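# Move one bottle from cabinet onto bench upright

## Task

Remove a single bottle from the cabinet and set it standing upright on the bench, leaving the remaining two bottles inside the cabinet.

## Robot and tools

ROBOT. There are two six-joint arms, left_arm and right_arm. Each rides its own carriage on one shared floor track that runs along y at x = 0. left_rail carries left_arm and is always the carriage on the +y side; right_rail carries right_arm. These names do not match image sides. Each arm's base sits at x = 0, y = its carriage's position_m, z = 0.04 m, and faces +x. The left gripper has rigid fingers. The right gripper's fingers can fold: grip parts with the outer quarter of the pads, near the tips. Gripping nearer the palm may hold a narrow bottle loosely or lose it. Pressing the tips onto a surface can fold them quietly.

FRAMES. Results use one scene frame fixed to the table. The tabletop is z = 0, +z is up, +x is the direction the arms face, and +y is toward their left. The table's edge is at x = 0.17 m. end_effector_position is in metres, end_effector_quat_wxyz is an orientation, and velocities are in m/s and rad/s. These values can be off by a few cm. In the gripper's own frame, the fingers point along +z and close along y. The reported point lies midway between the closed pads. The fingertips extend about 33 mm past it, or about 9 mm when wide open. A housing sticks out about 10 cm toward gripper +x.

ROW FORMAT (execute_actions and move). A row is one flat list of 18 numbers, each from -1 to 1, covering both arms. The first 9 are for left_arm: shoulder pan, shoulder lift, elbow, wrist 1, wrist 2, wrist 3, then gripper position, force_limit, speed. The next 9 are the same for right_arm. The six joint numbers are offsets, not poses. They count from the Joint targets shown when the call begins, not from the previous row, so sending the same offset again moves the joint further. Scale: 1.0 equals 1.481 rad for pan and lift, and 2.222 rad for the other four. Send zeros to hold an arm. Stated joint ranges in rad: pan and lift ±6.283, elbow ±3.142, wrists ±6.283. The three gripper numbers are absolute commands. position: +1 means fully open (140 mm), about -0.8 means pads touching, and -1 means close until blocked. force_limit: -1 gives about 14 N, 0 about 40 N, +1 about 58 N. A faster close grips harder. speed: -1 is about 30 mm/s, 0 about 140, +1 about 250. To leave a gripper unchanged, resend its previous three numbers, because 0 is a real command.

TOOLS.
- execute_actions: "actions" holds one action, or is empty to get state plus all cameras. An action can have "rows" (1 to 15, each run for one 1/30 s step), "steps" (1 to 450, default 15; after the rows run out the arms keep heading to the last row), "until" (rail conditions, e.g. {"right_rail": {"position_status": ["!=", "moving"]}} or {"all": {"status": "ended"}}), and rail commands. "cameras" lists camera names to return.
- move: "target" is one 18-number row or up to 15 rows. All offsets count from the same starting Joint targets. "speed" is in rad/s, from 0.01 to 3.14 (default 0.5), for the joint with the most travel. "blend" (rad) rounds intermediate corners. "stop_force" (4 to 120 N) ends an arm's path on contact; use it with low speed. "zero" sets the force zero first. "blocking" false returns early. The result adds a "move:" line: done, off_target, moving, held or fault, with limits=held if steps were withheld.
- wait: seconds from 0 to 10. stop: brakes a running move. zoom_image: camera plus region [x0, y0, x1, y1] in pixels, at most 504 per side. zero_wrist_force: arm. finished_scene: scene (1 or 2), which cannot be undone.

RAILS. left_rail and right_rail take position_m, an absolute y goal in metres (left -0.8 to 1.5, right -1.5 to 0.8). They also take speed_m_s (0.01 to 1), acceleration_factor (0.1 to 1, times 1.3 m/s²), or stop: true. After sending a goal, wait with an until on position_status. Let the carriage arrive before aiming the gripper at a scene point. Keep the carriages at least 0.78 m apart. position_status values: moving, done, contact_stop, time_out, stopped, stopped_with_arm, stopped_for_other_arm, stopped_for_other_carriage. position_answer is taken or not_taken.

RESULT LINES. Joint positions and Joint targets have one block per arm: the rail in m, then six joint angles in rad. Joint torques drop the rail; positive means toward a larger angle. Wrist force and Wrist torque are given along the gripper's axes. object_status: 0 moving, 1 blocked while opening, 2 blocked while closing (a grip; check for this), 3 reached the commanded position or pads met. position_measured is in counts: 3 is open, 139 about 60 mm, 200 about 20 mm, 230 pads met. Motor temperatures warn at 70 °C with a MOTOR HOT line, and the arm brakes at 85 °C. "joint command not followed" means the clearance check altered the arm's commands.

CAMERAS. cam_high, cam_front, cam_side, cam_left_wrist, cam_right_wrist, each 672x504.

AVOID. Outside force near 150 N or contact torque at a joint's limit stops that arm for 10 s; the wrist joints allow only about 26 N m. The arms are stiff, so a target even slightly past a firm contact can fault. Avoid any contact between the two arms. Nothing may fall off the table or onto the track or the strip beside it. Avoid drops, releasing moving parts, slams and hard pushes, and avoid holding the bottle far off its centre. Big displacements may need several calls because joint speed is limited.

Each tool is called after "Emit:" as name([rows], argument=value, ...), one row to a line, values as JSON.

## Session

Emit:
execute_actions(actions=[])

Scene clock: 0.00 s.
left_arm: end_effector_position=(+0.3563, +1.1233, +0.5790) position_measured=3 object_status=3 end_effector_quat_wxyz=(+0.000, +0.000, +1.000, +0.000) | right_arm: end_effector_position=(+0.3563, -1.0270, +0.5790) position_measured=3 object_status=3 end_effector_quat_wxyz=(+0.000, +0.000, +1.000, +0.000)
Joint positions: left_arm=[1.045 -0.28 -2.157 1.821 -1.235 -1.571 -0.28] | right_arm=[-1.106 -0.28 -2.157 1.821 -1.235 -1.571 -0.28]
Joint velocities: within noise
Joint torques (N m): no reading
Motor temperatures (°C): left_arm=[27 36 32 34 37 43] | right_arm=[34 40 30 42 41 40]
Wrist force (N): no reading
Wrist torque (N m): no reading
Wrist force, peak (N): no reading
Joint targets: left_arm=[1.045 -0.280 -2.157 1.821 -1.235 -1.571 -0.280] | right_arm=[-1.106 -0.280 -2.157 1.821 -1.235 -1.571 -0.280]
Tool commands: left_gripper/position=+1.0 left_gripper/force_limit=+1.0 left_gripper/speed=+1.0 right_gripper/position=+1.0 right_gripper/force_limit=+1.0 right_gripper/speed=+1.0
left_rail: position_m=1.045 position_status=done
right_rail: position_m=-1.106 position_status=done

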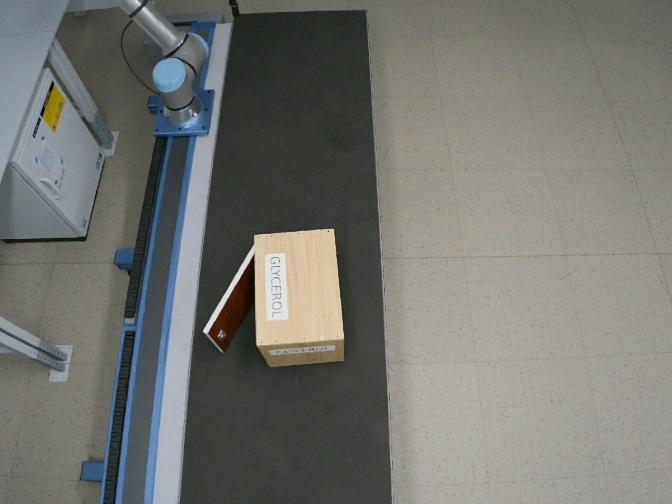

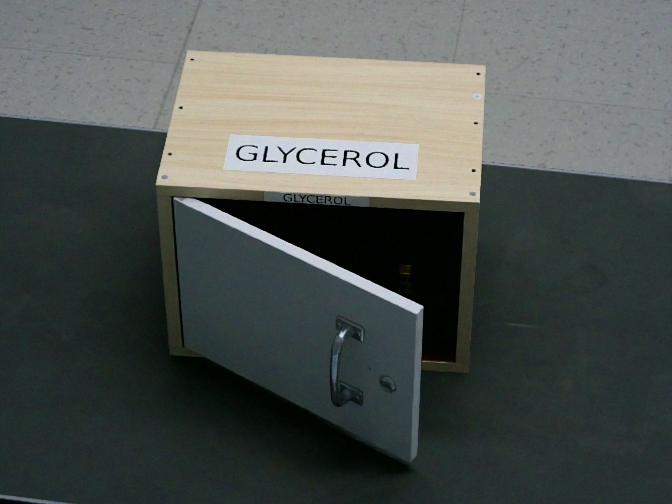

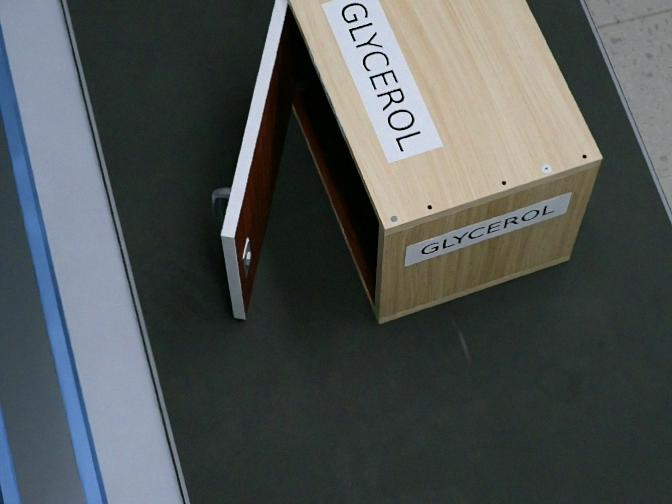

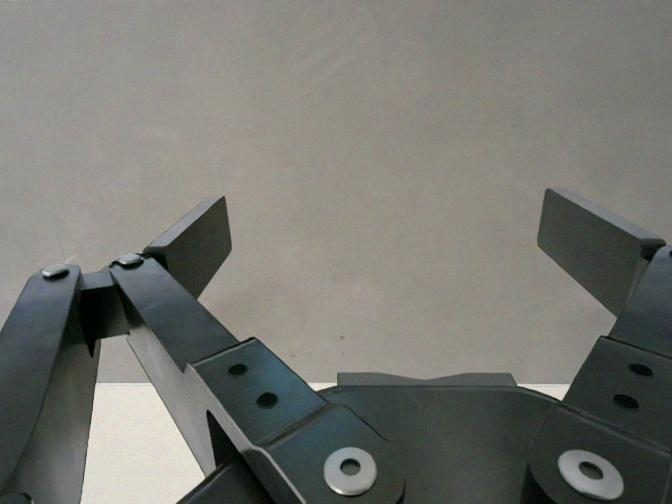

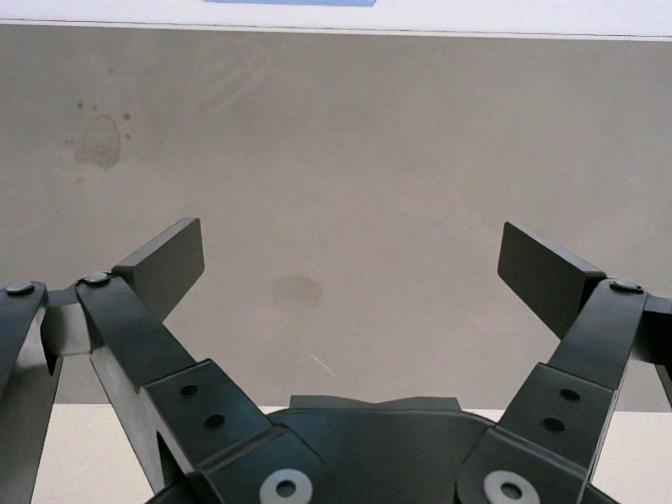

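Emit:
zoom_image(camera="cam_front", region=[150, 180, 500, 480])

Emit:
zoom_image(camera="cam_high", region=[180, 200, 400, 390])

Emit:
zoom_image(camera="cam_side", region=[180, 0, 620, 340])

Scaled by 1.440.

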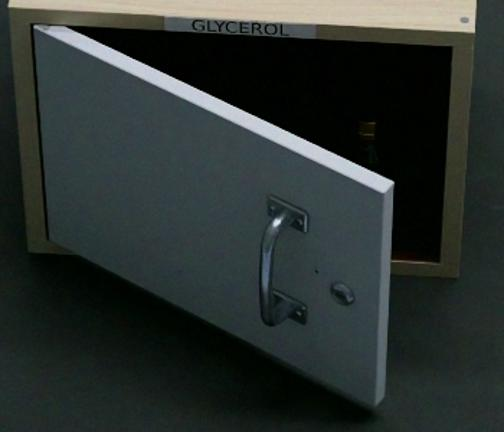

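Scaled by 2.291.

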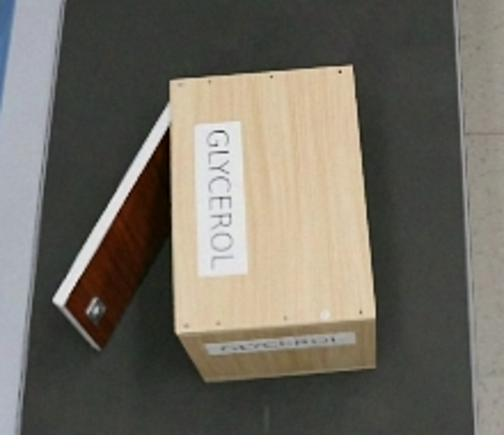

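Scaled by 1.145.

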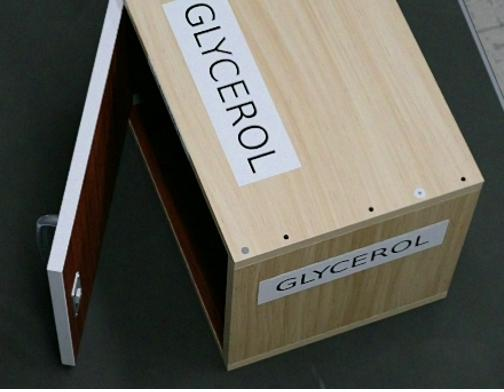

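Emit:
execute_actions([
  {"rows": [[0.349, 0.3774, -0.0666, 1.0, 1.0, -1.0, -1, 0, 0, 0,0,0,0,0,0, 1,1,1]], "left_rail": {"position_m": -0.3}, "steps": 70},
], cameras=["cam_high", "cam_front", "cam_left_wrist"])

Scene clock: 290.97 s.
left_arm: end_effector_position=(+0.4297, +0.2614, +0.5516) position_measured=233 object_status=3 end_effector_quat_wxyz=(+0.022, +0.064, +0.872, +0.485) | right_arm: end_effector_position=(+0.3563, -1.0270, +0.5790) position_measured=3 object_status=3 end_effector_quat_wxyz=(+0.000, +0.000, +1.000, +0.000)
Joint positions: left_arm=[-0.3 0.237 -1.598 1.673 0.987 0.651 -2.502] | right_arm=[-1.106 -0.28 -2.157 1.821 -1.235 -1.571 -0.28]
Joint torques (N m): left_arm=[3.13 -24.22 -56.79 8.48 -0.54 -2.57] | right_arm=[-2.38 -2.4 -48.79 -5.27 -0.04 0.17]
Wrist force (N): left_arm=[-0.3 -1.2 -1.2] | right_arm=[0.0 -0.1 -0.2]
Wrist torque (N m): left_arm=[-0.16 0.07 0.11] | right_arm=[-0.01 -0.01 -0.01]
Wrist force, peak (N): left_arm=[-11.8 -4.5 -1.0] | right_arm=[0.7 0.3 -0.1]
Joint targets: left_arm=[-0.300 0.236 -1.598 1.673 0.987 0.651 -2.502] | right_arm=[-1.106 -0.280 -2.157 1.821 -1.235 -1.571 -0.280]
left_rail: position_m=-0.300 position_status=done
right_rail: position_m=-1.106 position_status=done
Images, in order (width x height): cam_high 672x504, cam_front 672x504, cam_left_wrist 672x504.

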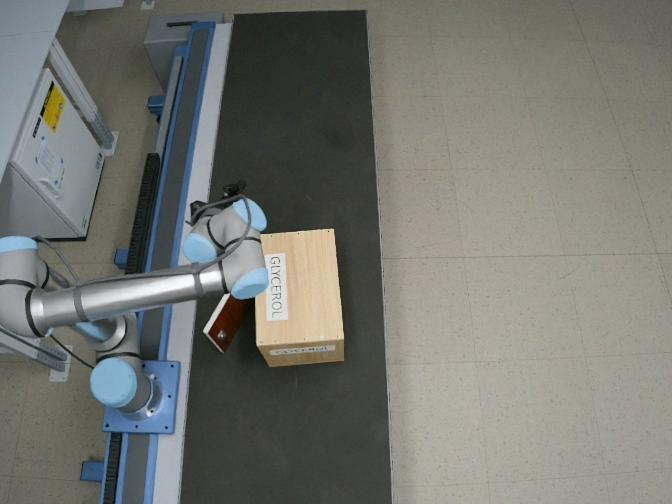

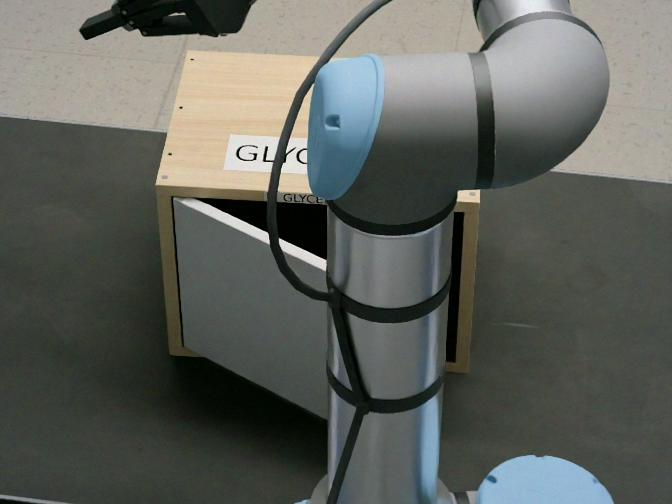

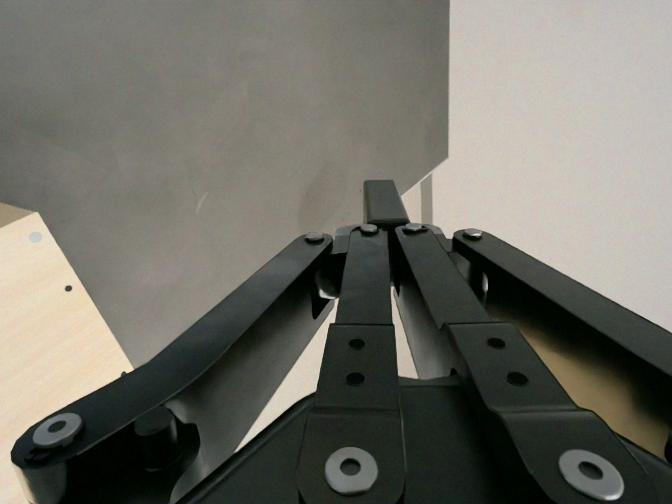

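Emit:
move([
  [0,0,0,0.2293,0.4139,0,-1,0,0,0,0,0,0,0,0,1,1,1],
  [0,0.0621,0.1298,0.0577,0.4139,0,-1,0,0,0,0,0,0,0,0,1,1,1],
], speed=[1.0, 0.5], blend=[0.05, 0], stop_force=30, cameras=["cam_high", "cam_front", "cam_side"])

Scene clock: 301.23 s.
left_arm: end_effector_position=(+0.3804, -0.0292, +0.2400) position_measured=233 object_status=3 end_effector_quat_wxyz=(+0.000, +0.200, +0.980, +0.000) | right_arm: end_effector_position=(+0.3563, -1.0270, +0.5790) position_measured=3 object_status=3 end_effector_quat_wxyz=(+0.000, +0.000, +1.000, +0.000)
Joint positions: left_arm=[-0.3 0.236 -1.506 1.961 1.115 1.571 -2.502] | right_arm=[-1.106 -0.28 -2.157 1.821 -1.235 -1.571 -0.28]
Joint torques (N m): left_arm=[-10.18 -25.55 -30.96 -0.17 1.85 -2.29] | right_arm=[-1.52 -1.84 -48.08 -5.16 -0.08 0.15]
Wrist force (N): left_arm=[0.0 0.5 0.4] | right_arm=[0.0 0.0 -0.3]
Wrist torque (N m): left_arm=[0.05 0.01 0.08] | right_arm=[-0.01 0.00 0.00]
Wrist force, peak (N): left_arm=[-1.2 -2.0 -2.3] | right_arm=[0.0 0.1 -0.6]
Joint targets: left_arm=[-0.300 0.236 -1.506 1.961 1.115 1.571 -2.502] | right_arm=[-1.106 -0.280 -2.157 1.821 -1.235 -1.571 -0.280]
left_rail: position_m=-0.300 position_status=done
right_rail: position_m=-1.106 position_status=done
move: done
Images, in order (width x height): cam_high 672x504, cam_front 672x504, cam_side 672x504.

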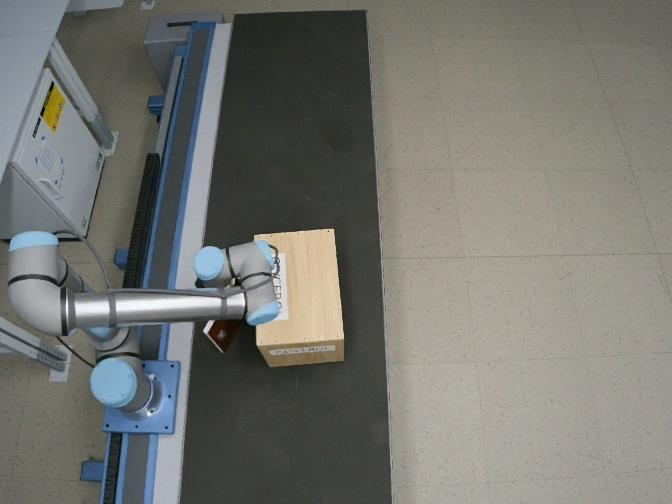

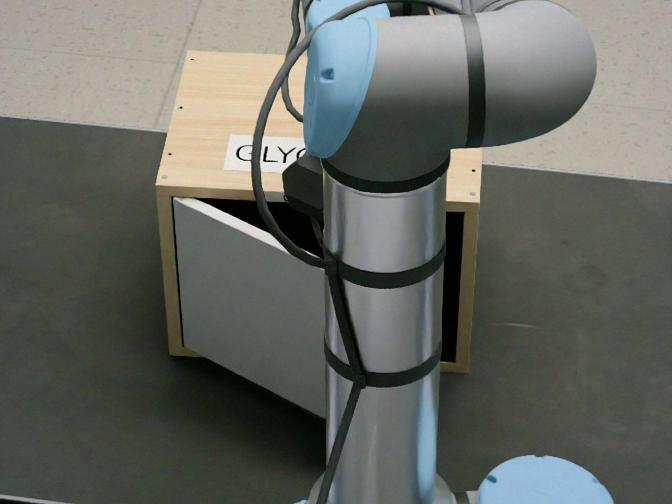

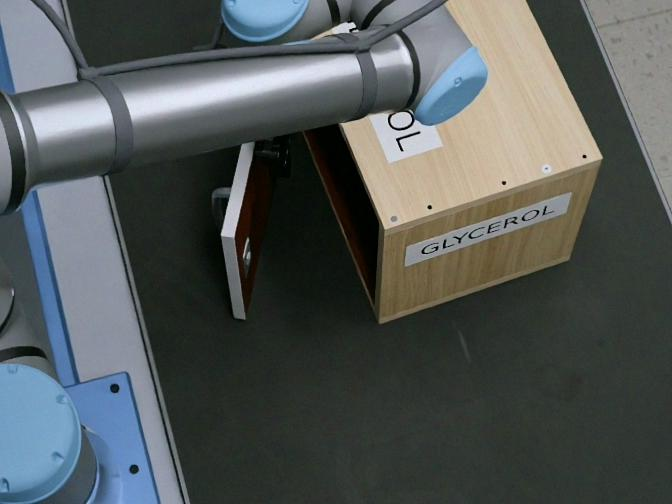

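Emit:
move([
  [0.1616,-0.0567,0.0394,-0.0012,0,0.2403,-1,0,0,0,0,0,0,0,0,1,1,1],
  [0.3387,-0.0240,0.0173,-0.001,0,0.5154,-1,0,0,0,0,0,0,0,0,1,1,1],
  [0.4806,0.0606,-0.0452,0.0051,0,0.7671,-1,0,0,0,0,0,0,0,0,1,1,1],
  [0.5574,0.1670,-0.1355,0.0245,0,0.9752,-1,0,0,0,0,0,0,0,0,1,1,1],
  [0.5748,0.2234,-0.1880,0.0395,0,1.0,-1,0,0,0,0,0,0,0,0,1,1,1],
], speed=[0.35, 0.6, 0.6, 0.6, 0.4], blend=[0.06, 0.08, 0.08, 0.06, 0], stop_force=40, cameras=["cam_high", "cam_front", "cam_side"])

Scene clock: 327.20 s.
left_arm: end_effector_position=(+0.1472, +0.3559, +0.2395) position_measured=233 object_status=3 end_effector_quat_wxyz=(+0.000, +0.775, +0.632, +0.000) | right_arm: end_effector_position=(+0.3563, -1.0270, +0.5790) position_measured=3 object_status=3 end_effector_quat_wxyz=(+0.000, +0.000, +1.000, +0.000)
Joint positions: left_arm=[-0.3 1.088 -1.175 1.544 1.203 1.571 -0.281] | right_arm=[-1.106 -0.28 -2.157 1.821 -1.235 -1.571 -0.28]
Joint torques (N m): left_arm=[9.18 -44.25 -48.44 5.17 -2.3 2.52] | right_arm=[-0.16 -1.27 -48.66 -5.79 0.11 -0.17]
Wrist force (N): left_arm=[-8.6 3.9 -17.8] | right_arm=[0.3 0.0 -0.3]
Wrist torque (N m): left_arm=[-0.36 0.60 0.03] | right_arm=[-0.01 -0.06 0.00]
Wrist force, peak (N): left_arm=[-18.5 2.7 -14.0] | right_arm=[0.5 0.3 0.1]
Joint targets: left_arm=[-0.300 1.088 -1.175 1.544 1.203 1.571 -0.280] | right_arm=[-1.106 -0.280 -2.157 1.821 -1.235 -1.571 -0.280]
left_rail: position_m=-0.300 position_status=done
right_rail: position_m=-1.106 position_status=done
move: done; blend cut to 0.0583 rad at target 4
Images, in order (width x height): cam_high 672x504, cam_front 672x504, cam_side 672x504.

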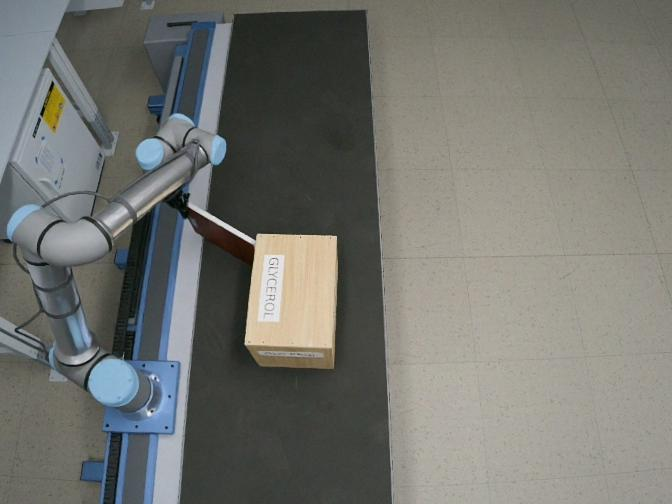

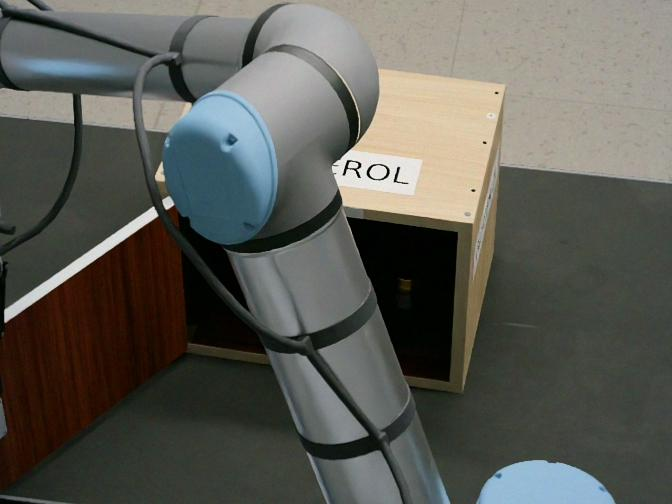

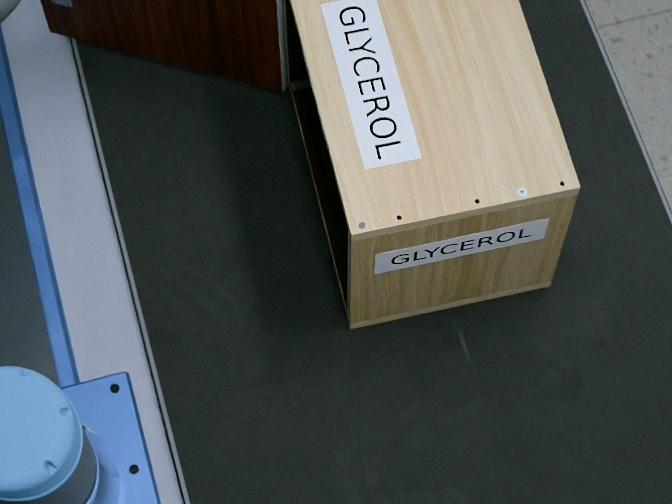

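Emit:
move([
  [-0.0067,-0.1004,-0.0563,0.1226,0,0,-1,0,0,0,0,0,0,0,0,1,1,1],
  [-0.0628,-0.5595,0.2918,-0.6263,0.4478,0.126,-1,0,0,0,0,0,0,0,0,1,1,1],
  [-0.0628,-0.4257,0.4210,-0.8447,0.4478,0.126,-1,0,0,0,0,0,0,0,0,1,1,1],
], speed=[0.6, 1.2, 1.0], blend=[0.08, 0.15, 0])

Emit:
move(target=[0,0.2930,0.0615,-0.2568,0,0,1,0,0,0,0,0,0,0,0,1,1,1], speed=0.7, stop_force=40, cameras=["cam_high", "cam_front", "cam_left_wrist"])

Scene clock: 384.47 s.
left_arm: end_effector_position=(+0.3603, +0.0501, +0.3404) position_measured=233 object_status=3 end_effector_quat_wxyz=(+0.000, +0.707, +0.000, +0.707) | right_arm: end_effector_position=(+0.3563, -1.0270, +0.5790) position_measured=3 object_status=3 end_effector_quat_wxyz=(+0.000, +0.000, +1.000, +0.000)
Joint positions: left_arm=[-0.3 0.995 -1.806 2.479 -0.674 2.566 -0.001] | right_arm=[-1.106 -0.28 -2.157 1.821 -1.235 -1.571 -0.28]
Joint torques (N m): left_arm=[-12.36 -0.2 -31.72 -6.88 2.25 2.91] | right_arm=[-1.83 -0.18 -47.23 -5.58 -0.14 -0.15]
Wrist force (N): left_arm=[0.8 0.7 -1.7] | right_arm=[0.3 0.1 -0.2]
Wrist torque (N m): left_arm=[0.46 -0.47 -0.27] | right_arm=[0.03 -0.07 0.00]
Wrist force, peak (N): left_arm=[-8.4 3.9 -18.1] | right_arm=[0.4 0.1 -0.7]
Joint targets: left_arm=[-0.300 0.995 -1.805 2.479 -0.674 2.566 -0.001] | right_arm=[-1.106 -0.280 -2.157 1.821 -1.235 -1.571 -0.280]
left_rail: position_m=-0.300 position_status=done
right_rail: position_m=-1.106 position_status=done
move: done

Scene clock: 386.73 s.
left_arm: end_effector_position=(+0.3605, +0.0504, +0.1601) position_measured=3 object_status=3 end_effector_quat_wxyz=(+0.000, +0.707, +0.000, +0.707) | right_arm: end_effector_position=(+0.3563, -1.0270, +0.5790) position_measured=3 object_status=3 end_effector_quat_wxyz=(+0.000, +0.000, +1.000, +0.000)
Joint positions: left_arm=[-0.3 0.995 -1.371 2.616 -1.245 2.566 -0.001] | right_arm=[-1.106 -0.28 -2.157 1.821 -1.235 -1.571 -0.28]
Joint torques (N m): left_arm=[-8.87 -18.73 -8.21 -6.91 0.99 3.3] | right_arm=[-4.07 -2.9 -47.68 -5.46 -0.17 0.07]
Wrist force (N): left_arm=[0.8 0.7 -2.0] | right_arm=[0.3 0.0 -0.5]
Wrist torque (N m): left_arm=[0.46 -0.39 -0.28] | right_arm=[0.00 -0.06 0.00]
Wrist force, peak (N): left_arm=[2.2 0.9 -2.2] | right_arm=[0.5 0.3 -0.5]
Joint targets: left_arm=[-0.300 0.995 -1.371 2.616 -1.245 2.566 -0.001] | right_arm=[-1.106 -0.280 -2.157 1.821 -1.235 -1.571 -0.280]
left_rail: position_m=-0.300 position_status=done
right_rail: position_m=-1.106 position_status=done
move: done
Images, in order (width x height): cam_high 672x504, cam_front 672x504, cam_left_wrist 672x504.

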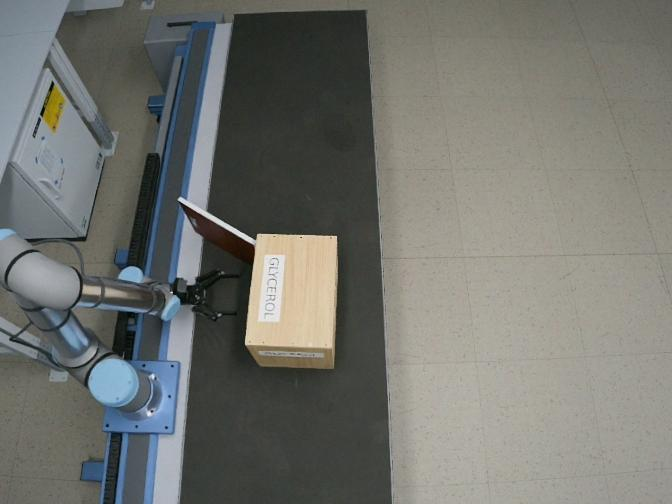

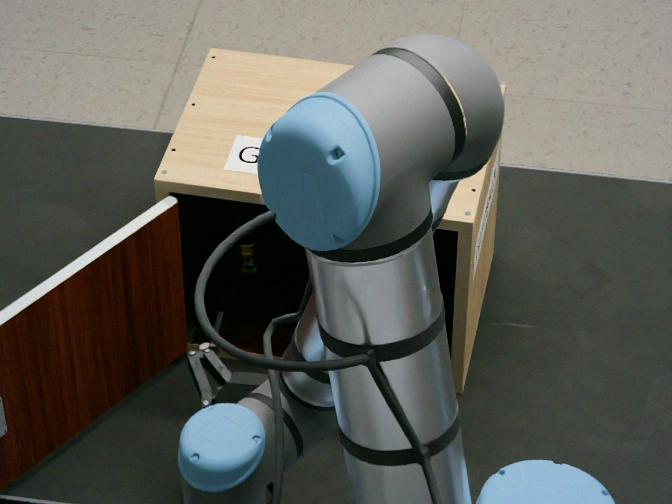

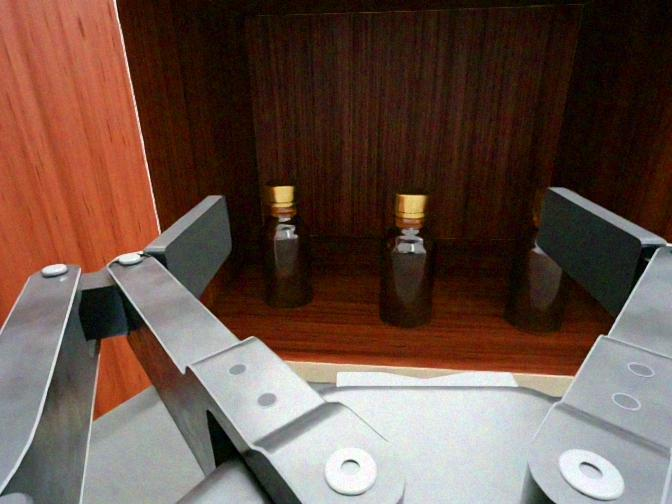

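Emit:
zoom_image(camera="cam_left_wrist", region=[200, 160, 620, 400])

Scaled by 1.200.

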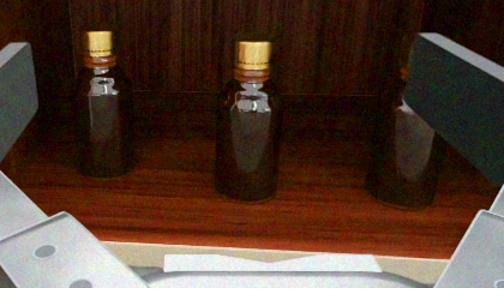

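Emit:
move(target=[-0.1672,-0.0047,-0.0391,0.2970,-0.1492,0.1684,0.36,-1,-0.2,0,0,0,0,0,0,1,1,1], speed=0.7, stop_force=40, cameras=["cam_left_wrist", "cam_high"])

Scene clock: 535.47 s.
left_arm: end_effector_position=(+0.4003, +0.0223, +0.0553) position_measured=84 object_status=3 end_effector_quat_wxyz=(+0.000, +0.843, +0.000, +0.537) | right_arm: end_effector_position=(+0.3563, -1.0270, +0.5790) position_measured=3 object_status=3 end_effector_quat_wxyz=(+0.000, +0.000, +1.000, +0.000)
Joint positions: left_arm=[-0.3 0.747 -1.378 2.529 -0.585 2.234 0.374] | right_arm=[-1.106 -0.28 -2.157 1.821 -1.235 -1.571 -0.28]
Joint torques (N m): left_arm=[-13.19 -59.59 -31.15 4.64 -1.49 3.64] | right_arm=[0.75 -0.61 -48.93 -5.6 -0.16 0.31]
Wrist force (N): left_arm=[-0.2 0.7 -0.5] | right_arm=[0.1 0.1 0.0]
Wrist torque (N m): left_arm=[0.38 -0.16 -0.27] | right_arm=[0.01 -0.01 0.00]
Wrist force, peak (N): left_arm=[0.3 2.0 -2.6] | right_arm=[0.0 0.7 0.1]
Joint targets: left_arm=[-0.300 0.747 -1.378 2.529 -0.585 2.234 0.374] | right_arm=[-1.106 -0.280 -2.157 1.821 -1.235 -1.571 -0.280]
left_rail: position_m=-0.300 position_status=done
right_rail: position_m=-1.106 position_status=done
move: done
Images, in order (width x height): cam_high 672x504, cam_left_wrist 672x504.

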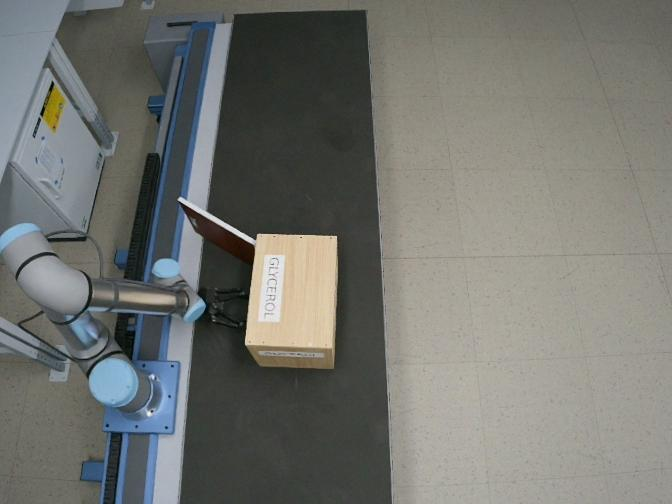

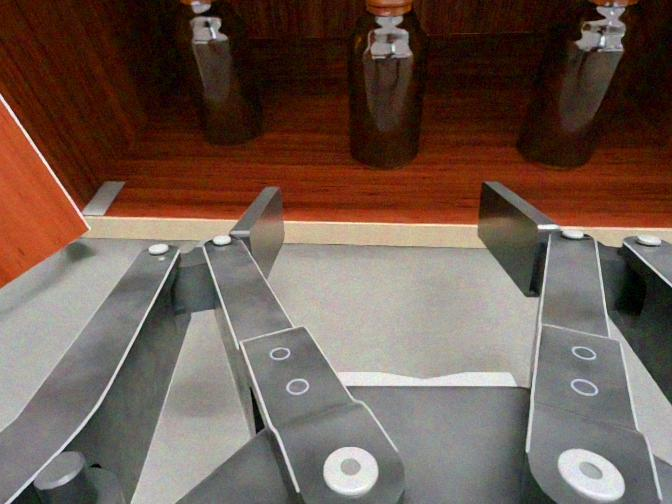

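Emit:
move([
  [-0.0889,0.0111,-0.0167,-0.0119,-0.0507,-0.0376,0.36,-1,-0.2,0,0,0,0,0,0,1,1,1],
  [-0.1521,0.0317,-0.0405,-0.0132,-0.0876,-0.0609,0.36,-1,-0.2,0,0,0,0,0,0,1,1,1],
], speed=0.2, blend=[0.04, 0], stop_force=15, cameras=["cam_left_wrist", "cam_front"])

Scene clock: 553.80 s.
left_arm: end_effector_position=(+0.5200, +0.0224, +0.0552) position_measured=84 object_status=3 end_effector_quat_wxyz=(+0.000, +0.843, +0.000, +0.537) | right_arm: end_effector_position=(+0.3563, -1.0270, +0.5790) position_measured=3 object_status=3 end_effector_quat_wxyz=(+0.000, +0.000, +1.000, +0.000)
Joint positions: left_arm=[-0.3 0.522 -1.331 2.439 -0.614 2.04 0.238] | right_arm=[-1.106 -0.28 -2.157 1.821 -1.235 -1.571 -0.28]
Joint torques (N m): left_arm=[-11.53 -26.62 -32.97 -4.52 -0.99 -2.26] | right_arm=[-1.75 -0.05 -48.67 -5.92 0.08 0.48]
Wrist force (N): left_arm=[-0.2 0.7 -0.2] | right_arm=[-0.1 0.1 -0.4]
Wrist torque (N m): left_arm=[0.34 -0.08 -0.05] | right_arm=[0.03 0.02 0.00]
Wrist force, peak (N): left_arm=[-0.2 1.4 -1.1] | right_arm=[0.4 0.2 -0.7]
Joint targets: left_arm=[-0.300 0.522 -1.331 2.439 -0.614 2.040 0.238] | right_arm=[-1.106 -0.280 -2.157 1.821 -1.235 -1.571 -0.280]
left_rail: position_m=-0.300 position_status=done
right_rail: position_m=-1.106 position_status=done
move: done
Images, in order (width x height): cam_front 672x504, cam_left_wrist 672x504.

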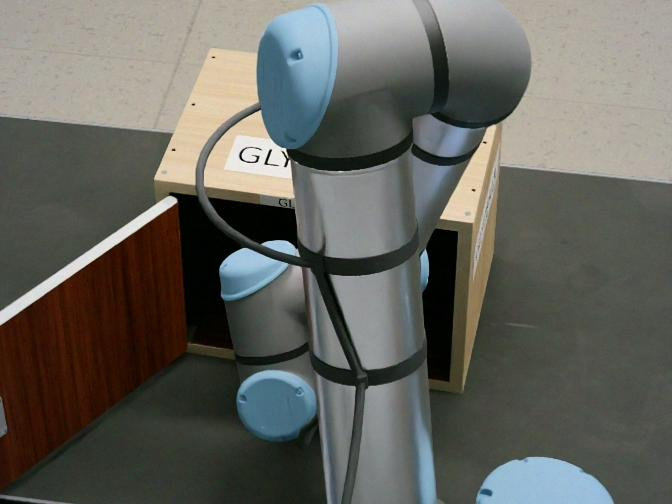

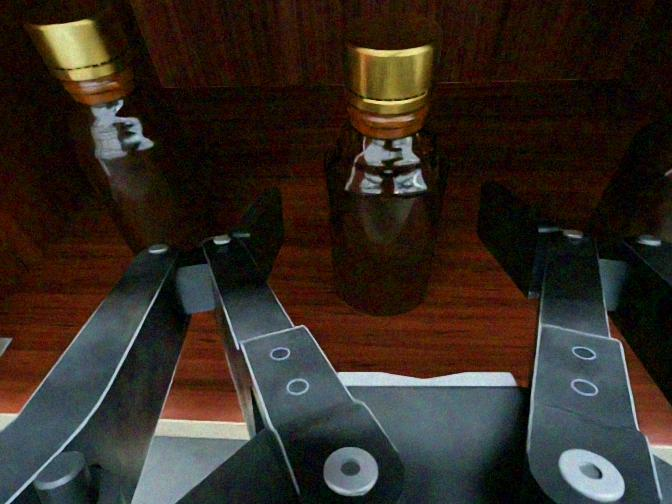

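Emit:
execute_actions([
  {"rows": [[0,0,0,0,0,0,-1,-0.5,-1,0,0,0,0,0,0,1,1,1]], "steps": 75},
], cameras=["cam_left_wrist"])

Scene clock: 564.83 s.
left_arm: end_effector_position=(+0.5200, +0.0224, +0.0552) position_measured=161 object_status=2 end_effector_quat_wxyz=(+0.000, +0.843, +0.000, +0.537) | right_arm: end_effector_position=(+0.3563, -1.0270, +0.5790) position_measured=3 object_status=3 end_effector_quat_wxyz=(+0.000, +0.000, +1.000, +0.000)
Joint positions: left_arm=[-0.3 0.522 -1.331 2.439 -0.614 2.04 0.238] | right_arm=[-1.106 -0.28 -2.157 1.821 -1.235 -1.571 -0.28]
Joint torques (N m): left_arm=[-11.62 -26.18 -32.73 -2.95 -0.94 -1.46] | right_arm=[-2.45 -0.65 -48.17 -5.79 -0.18 0.25]
Wrist force (N): left_arm=[4.8 3.4 -6.1] | right_arm=[0.0 0.1 -0.2]
Wrist torque (N m): left_arm=[0.31 -0.23 -0.20] | right_arm=[0.05 -0.01 0.00]
Wrist force, peak (N): left_arm=[4.7 3.1 -6.4] | right_arm=[0.2 0.4 -0.5]
Joint targets: left_arm=[-0.300 0.522 -1.331 2.439 -0.614 2.040 0.238] | right_arm=[-1.106 -0.280 -2.157 1.821 -1.235 -1.571 -0.280]
left_rail: position_m=-0.300 position_status=done
right_rail: position_m=-1.106 position_status=done
Images, in order (width x height): cam_left_wrist 672x504.

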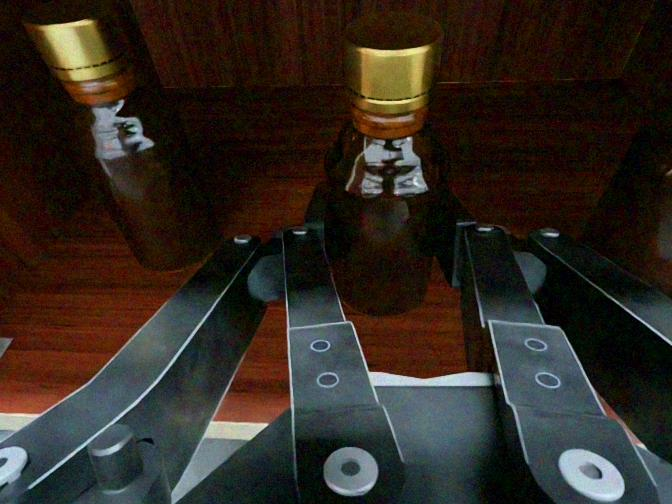

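Emit:
move([
  [0,-0.0377,-0.0045,0.0293,-0.0005,0,-1,-0.5,-1,0,0,0,0,0,0,1,1,1],
  [0.1068,-0.0742,0.0279,0.0424,0.0618,0.0412,-1,-0.5,-1,0,0,0,0,0,0,1,1,1],
  [0.2588,-0.0783,0.0397,0.0812,0.1460,0.1151,-1,-0.5,-1,0,0,0,0,0,0,1,1,1],
], speed=[0.1, 0.35, 0.35], blend=[0.02, 0.06, 0], cameras=["cam_left_wrist", "cam_front", "cam_high"])

Scene clock: 617.33 s.
left_arm: end_effector_position=(+0.3403, +0.0223, +0.0852) position_measured=161 object_status=2 end_effector_quat_wxyz=(+0.000, +0.843, +0.000, +0.537) | right_arm: end_effector_position=(+0.3563, -1.0270, +0.5790) position_measured=3 object_status=3 end_effector_quat_wxyz=(+0.000, +0.000, +1.000, +0.000)
Joint positions: left_arm=[-0.3 0.905 -1.447 2.527 -0.434 2.364 0.494] | right_arm=[-1.106 -0.28 -2.157 1.821 -1.235 -1.571 -0.28]
Joint torques (N m): left_arm=[11.06 -57.93 -16.25 5.09 4.12 3.43] | right_arm=[-0.16 -0.86 -47.45 -6.09 -0.22 0.71]
Wrist force (N): left_arm=[-2.3 0.8 0.6] | right_arm=[0.2 0.0 -0.1]
Wrist torque (N m): left_arm=[0.42 -0.19 -0.28] | right_arm=[0.01 -0.05 0.00]
Wrist force, peak (N): left_arm=[4.8 3.1 -6.3] | right_arm=[0.7 -0.2 -0.2]
Joint targets: left_arm=[-0.300 0.905 -1.447 2.527 -0.434 2.364 0.494] | right_arm=[-1.106 -0.280 -2.157 1.821 -1.235 -1.571 -0.280]
left_rail: position_m=-0.300 position_status=done
right_rail: position_m=-1.106 position_status=done
move: done
Images, in order (width x height): cam_high 672x504, cam_front 672x504, cam_left_wrist 672x504.

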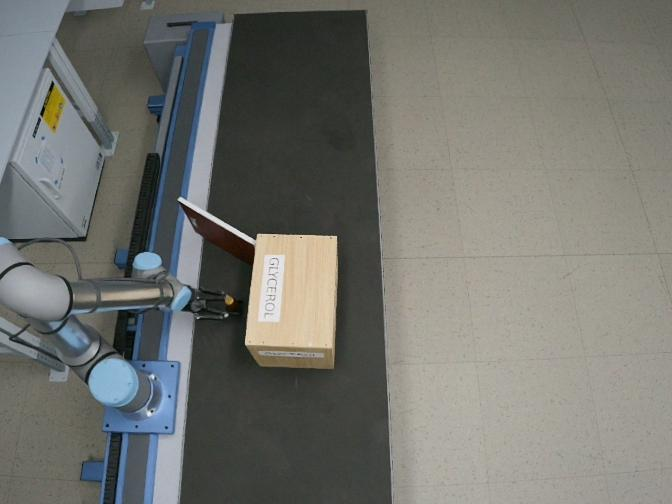

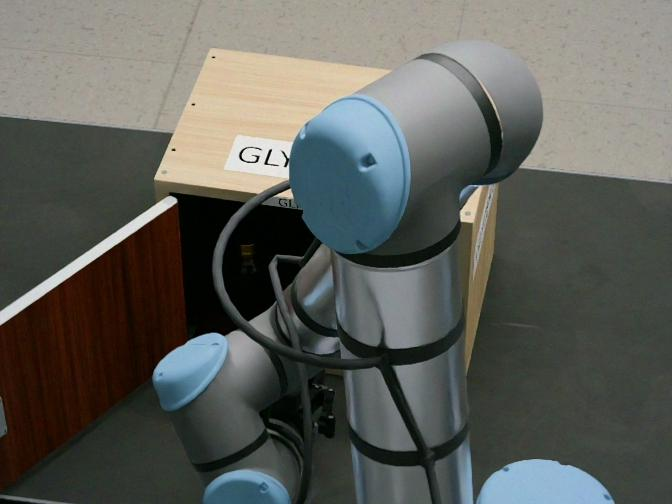

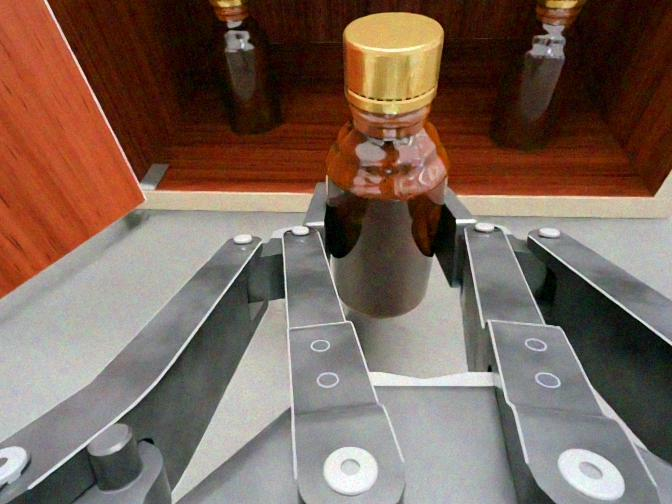

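Emit:
move(target=[0,0.0870,0.0089,-0.0666,0,0,-1,-0.5,-1,0,0,0,0,0,0,1,1,1], speed=0.05, stop_force=5, cameras=["cam_left_wrist"])

Scene clock: 628.87 s.
left_arm: end_effector_position=(+0.3401, +0.0222, +0.0382) position_measured=161 object_status=2 end_effector_quat_wxyz=(+0.000, +0.843, +0.000, +0.537) | right_arm: end_effector_position=(+0.3563, -1.0270, +0.5790) position_measured=3 object_status=3 end_effector_quat_wxyz=(+0.000, +0.000, +1.000, +0.000)
Joint positions: left_arm=[-0.3 0.905 -1.324 2.546 -0.575 2.364 0.494] | right_arm=[-1.106 -0.28 -2.157 1.821 -1.235 -1.571 -0.28]
Joint torques (N m): left_arm=[1.53 -60.51 -27.22 2.39 -0.18 1.79] | right_arm=[-1.62 -3.44 -46.82 -6.21 -0.48 0.09]
Wrist force (N): left_arm=[-2.5 0.2 0.6] | right_arm=[0.1 0.3 -0.4]
Wrist torque (N m): left_arm=[0.28 -0.17 -0.30] | right_arm=[0.05 -0.02 0.00]
Wrist force, peak (N): left_arm=[2.7 1.3 -3.6] | right_arm=[0.5 0.4 -0.4]
Joint targets: left_arm=[-0.300 0.905 -1.324 2.546 -0.575 2.364 0.494] | right_arm=[-1.106 -0.280 -2.157 1.821 -1.235 -1.571 -0.280]
left_rail: position_m=-0.300 position_status=done
right_rail: position_m=-1.106 position_status=done
move: contact (left_arm)
Images, in order (width x height): cam_left_wrist 672x504.

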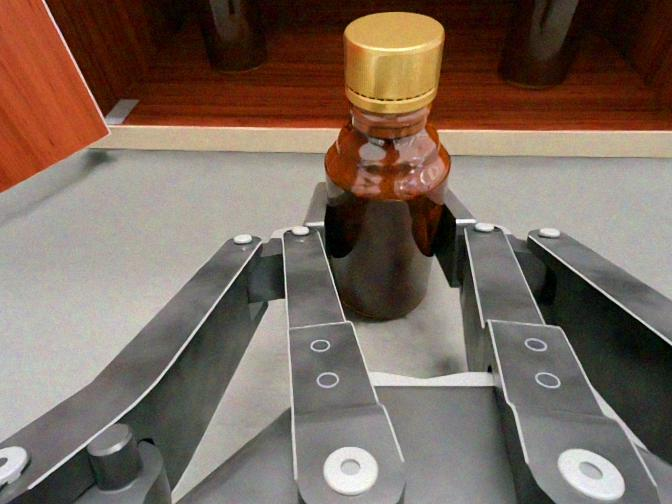

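Emit:
execute_actions([
  {"rows": [[0,0,0,0,0,0,0.36,-0.5,-1,0,0,0,0,0,0,1,1,1]], "steps": 60},
], cameras=["cam_left_wrist"])

Emit:
move(target=[0,-0.2477,-0.0474,0.2124,0,0,0.36,-0.5,-1,0,0,0,0,0,0,1,1,1], speed=0.4, cameras=["cam_left_wrist", "cam_high", "cam_front", "cam_side"])

Scene clock: 644.43 s.
left_arm: end_effector_position=(+0.3401, +0.0223, +0.0382) position_measured=84 object_status=3 end_effector_quat_wxyz=(+0.000, +0.843, +0.000, +0.537) | right_arm: end_effector_position=(+0.3563, -1.0270, +0.5790) position_measured=3 object_status=3 end_effector_quat_wxyz=(+0.000, +0.000, +1.000, +0.000)
Joint positions: left_arm=[-0.3 0.905 -1.324 2.546 -0.575 2.364 0.494] | right_arm=[-1.106 -0.28 -2.157 1.821 -1.235 -1.571 -0.28]
Joint torques (N m): left_arm=[2.59 -51.3 -17.97 2.14 -0.59 -1.11] | right_arm=[-1.72 -4.62 -47.78 -6.24 -0.29 0.57]
Wrist force (N): left_arm=[-0.2 0.1 -0.5] | right_arm=[0.0 0.0 -0.2]
Wrist torque (N m): left_arm=[0.25 -0.13 -0.30] | right_arm=[0.01 0.01 0.00]
Wrist force, peak (N): left_arm=[-2.9 0.4 1.0] | right_arm=[0.3 0.3 -0.7]
Joint targets: left_arm=[-0.300 0.905 -1.324 2.546 -0.575 2.364 0.494] | right_arm=[-1.106 -0.280 -2.157 1.821 -1.235 -1.571 -0.280]
left_rail: position_m=-0.300 position_status=done
right_rail: position_m=-1.106 position_status=done
Images, in order (width x height): cam_left_wrist 672x504.

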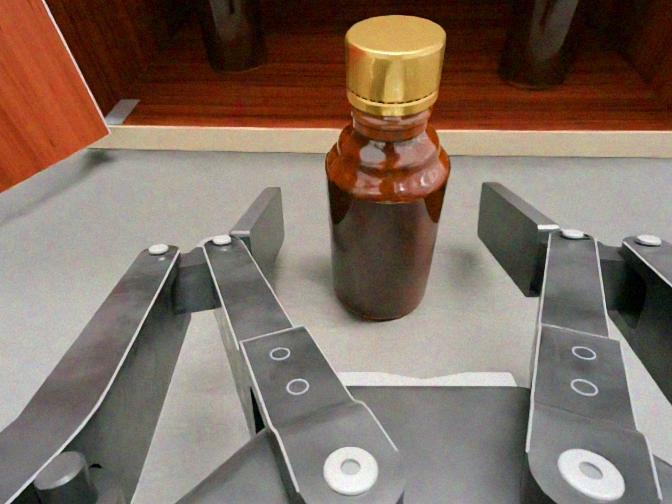

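Scene clock: 646.33 s.
left_arm: end_effector_position=(+0.3401, +0.0222, +0.1998) position_measured=84 object_status=3 end_effector_quat_wxyz=(+0.000, +0.843, +0.000, +0.537) | right_arm: end_effector_position=(+0.3563, -1.0270, +0.5790) position_measured=3 object_status=3 end_effector_quat_wxyz=(+0.000, +0.000, +1.000, +0.000)
Joint positions: left_arm=[-0.3 0.905 -1.691 2.441 -0.104 2.364 0.494] | right_arm=[-1.106 -0.28 -2.157 1.821 -1.235 -1.571 -0.28]
Joint torques (N m): left_arm=[1.9 -45.4 -46.85 4.78 -0.22 -0.84] | right_arm=[-2.49 0.92 -48.17 -6.19 -0.42 0.08]
Wrist force (N): left_arm=[0.3 0.7 -0.3] | right_arm=[0.3 0.1 -0.2]
Wrist torque (N m): left_arm=[0.38 -0.25 -0.28] | right_arm=[0.03 -0.07 0.00]
Wrist force, peak (N): left_arm=[0.1 -1.4 1.4] | right_arm=[0.4 0.3 -0.4]
Joint targets: left_arm=[-0.300 0.905 -1.691 2.441 -0.103 2.364 0.494] | right_arm=[-1.106 -0.280 -2.157 1.821 -1.235 -1.571 -0.280]
left_rail: position_m=-0.300 position_status=done
right_rail: position_m=-1.106 position_status=done
move: done
Images, in order (width x height): cam_high 672x504, cam_front 672x504, cam_side 672x504, cam_left_wrist 672x504.

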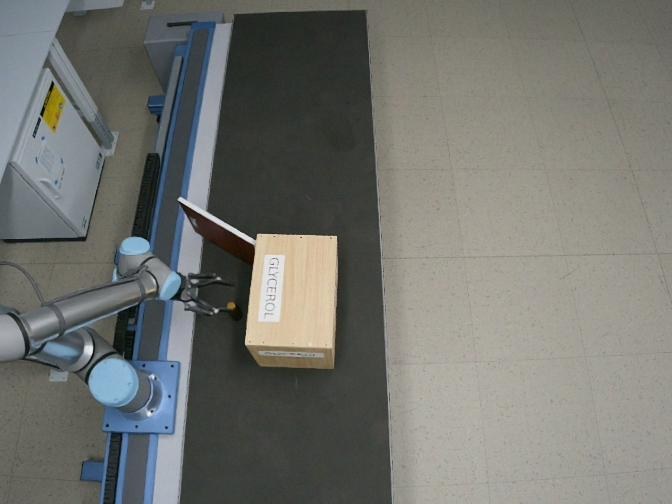

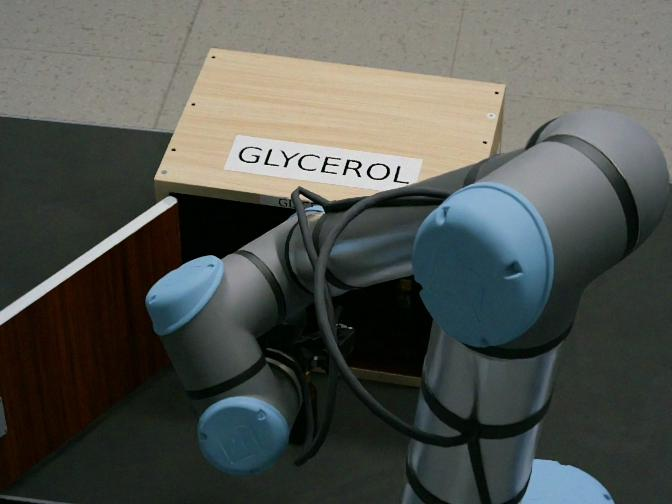

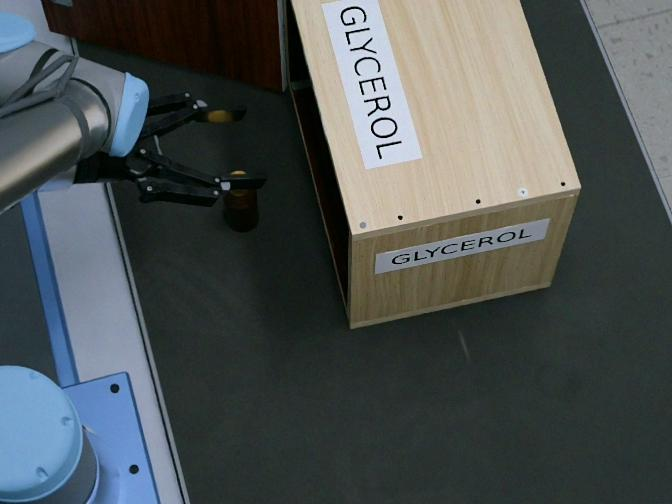

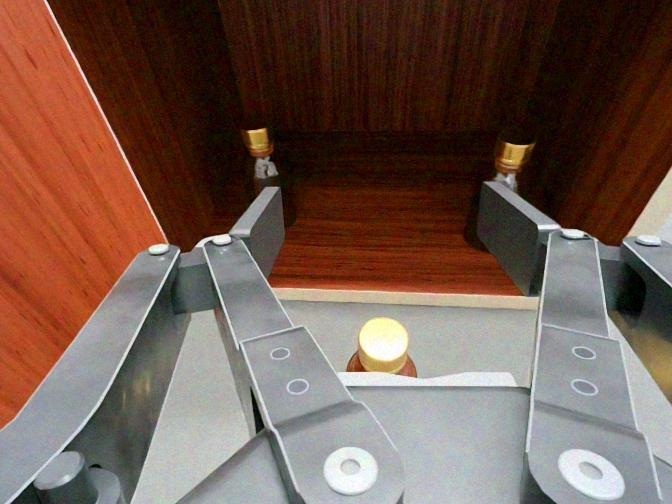

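Emit:
finished_scene(scene=1)

The scene is finished: the task was done.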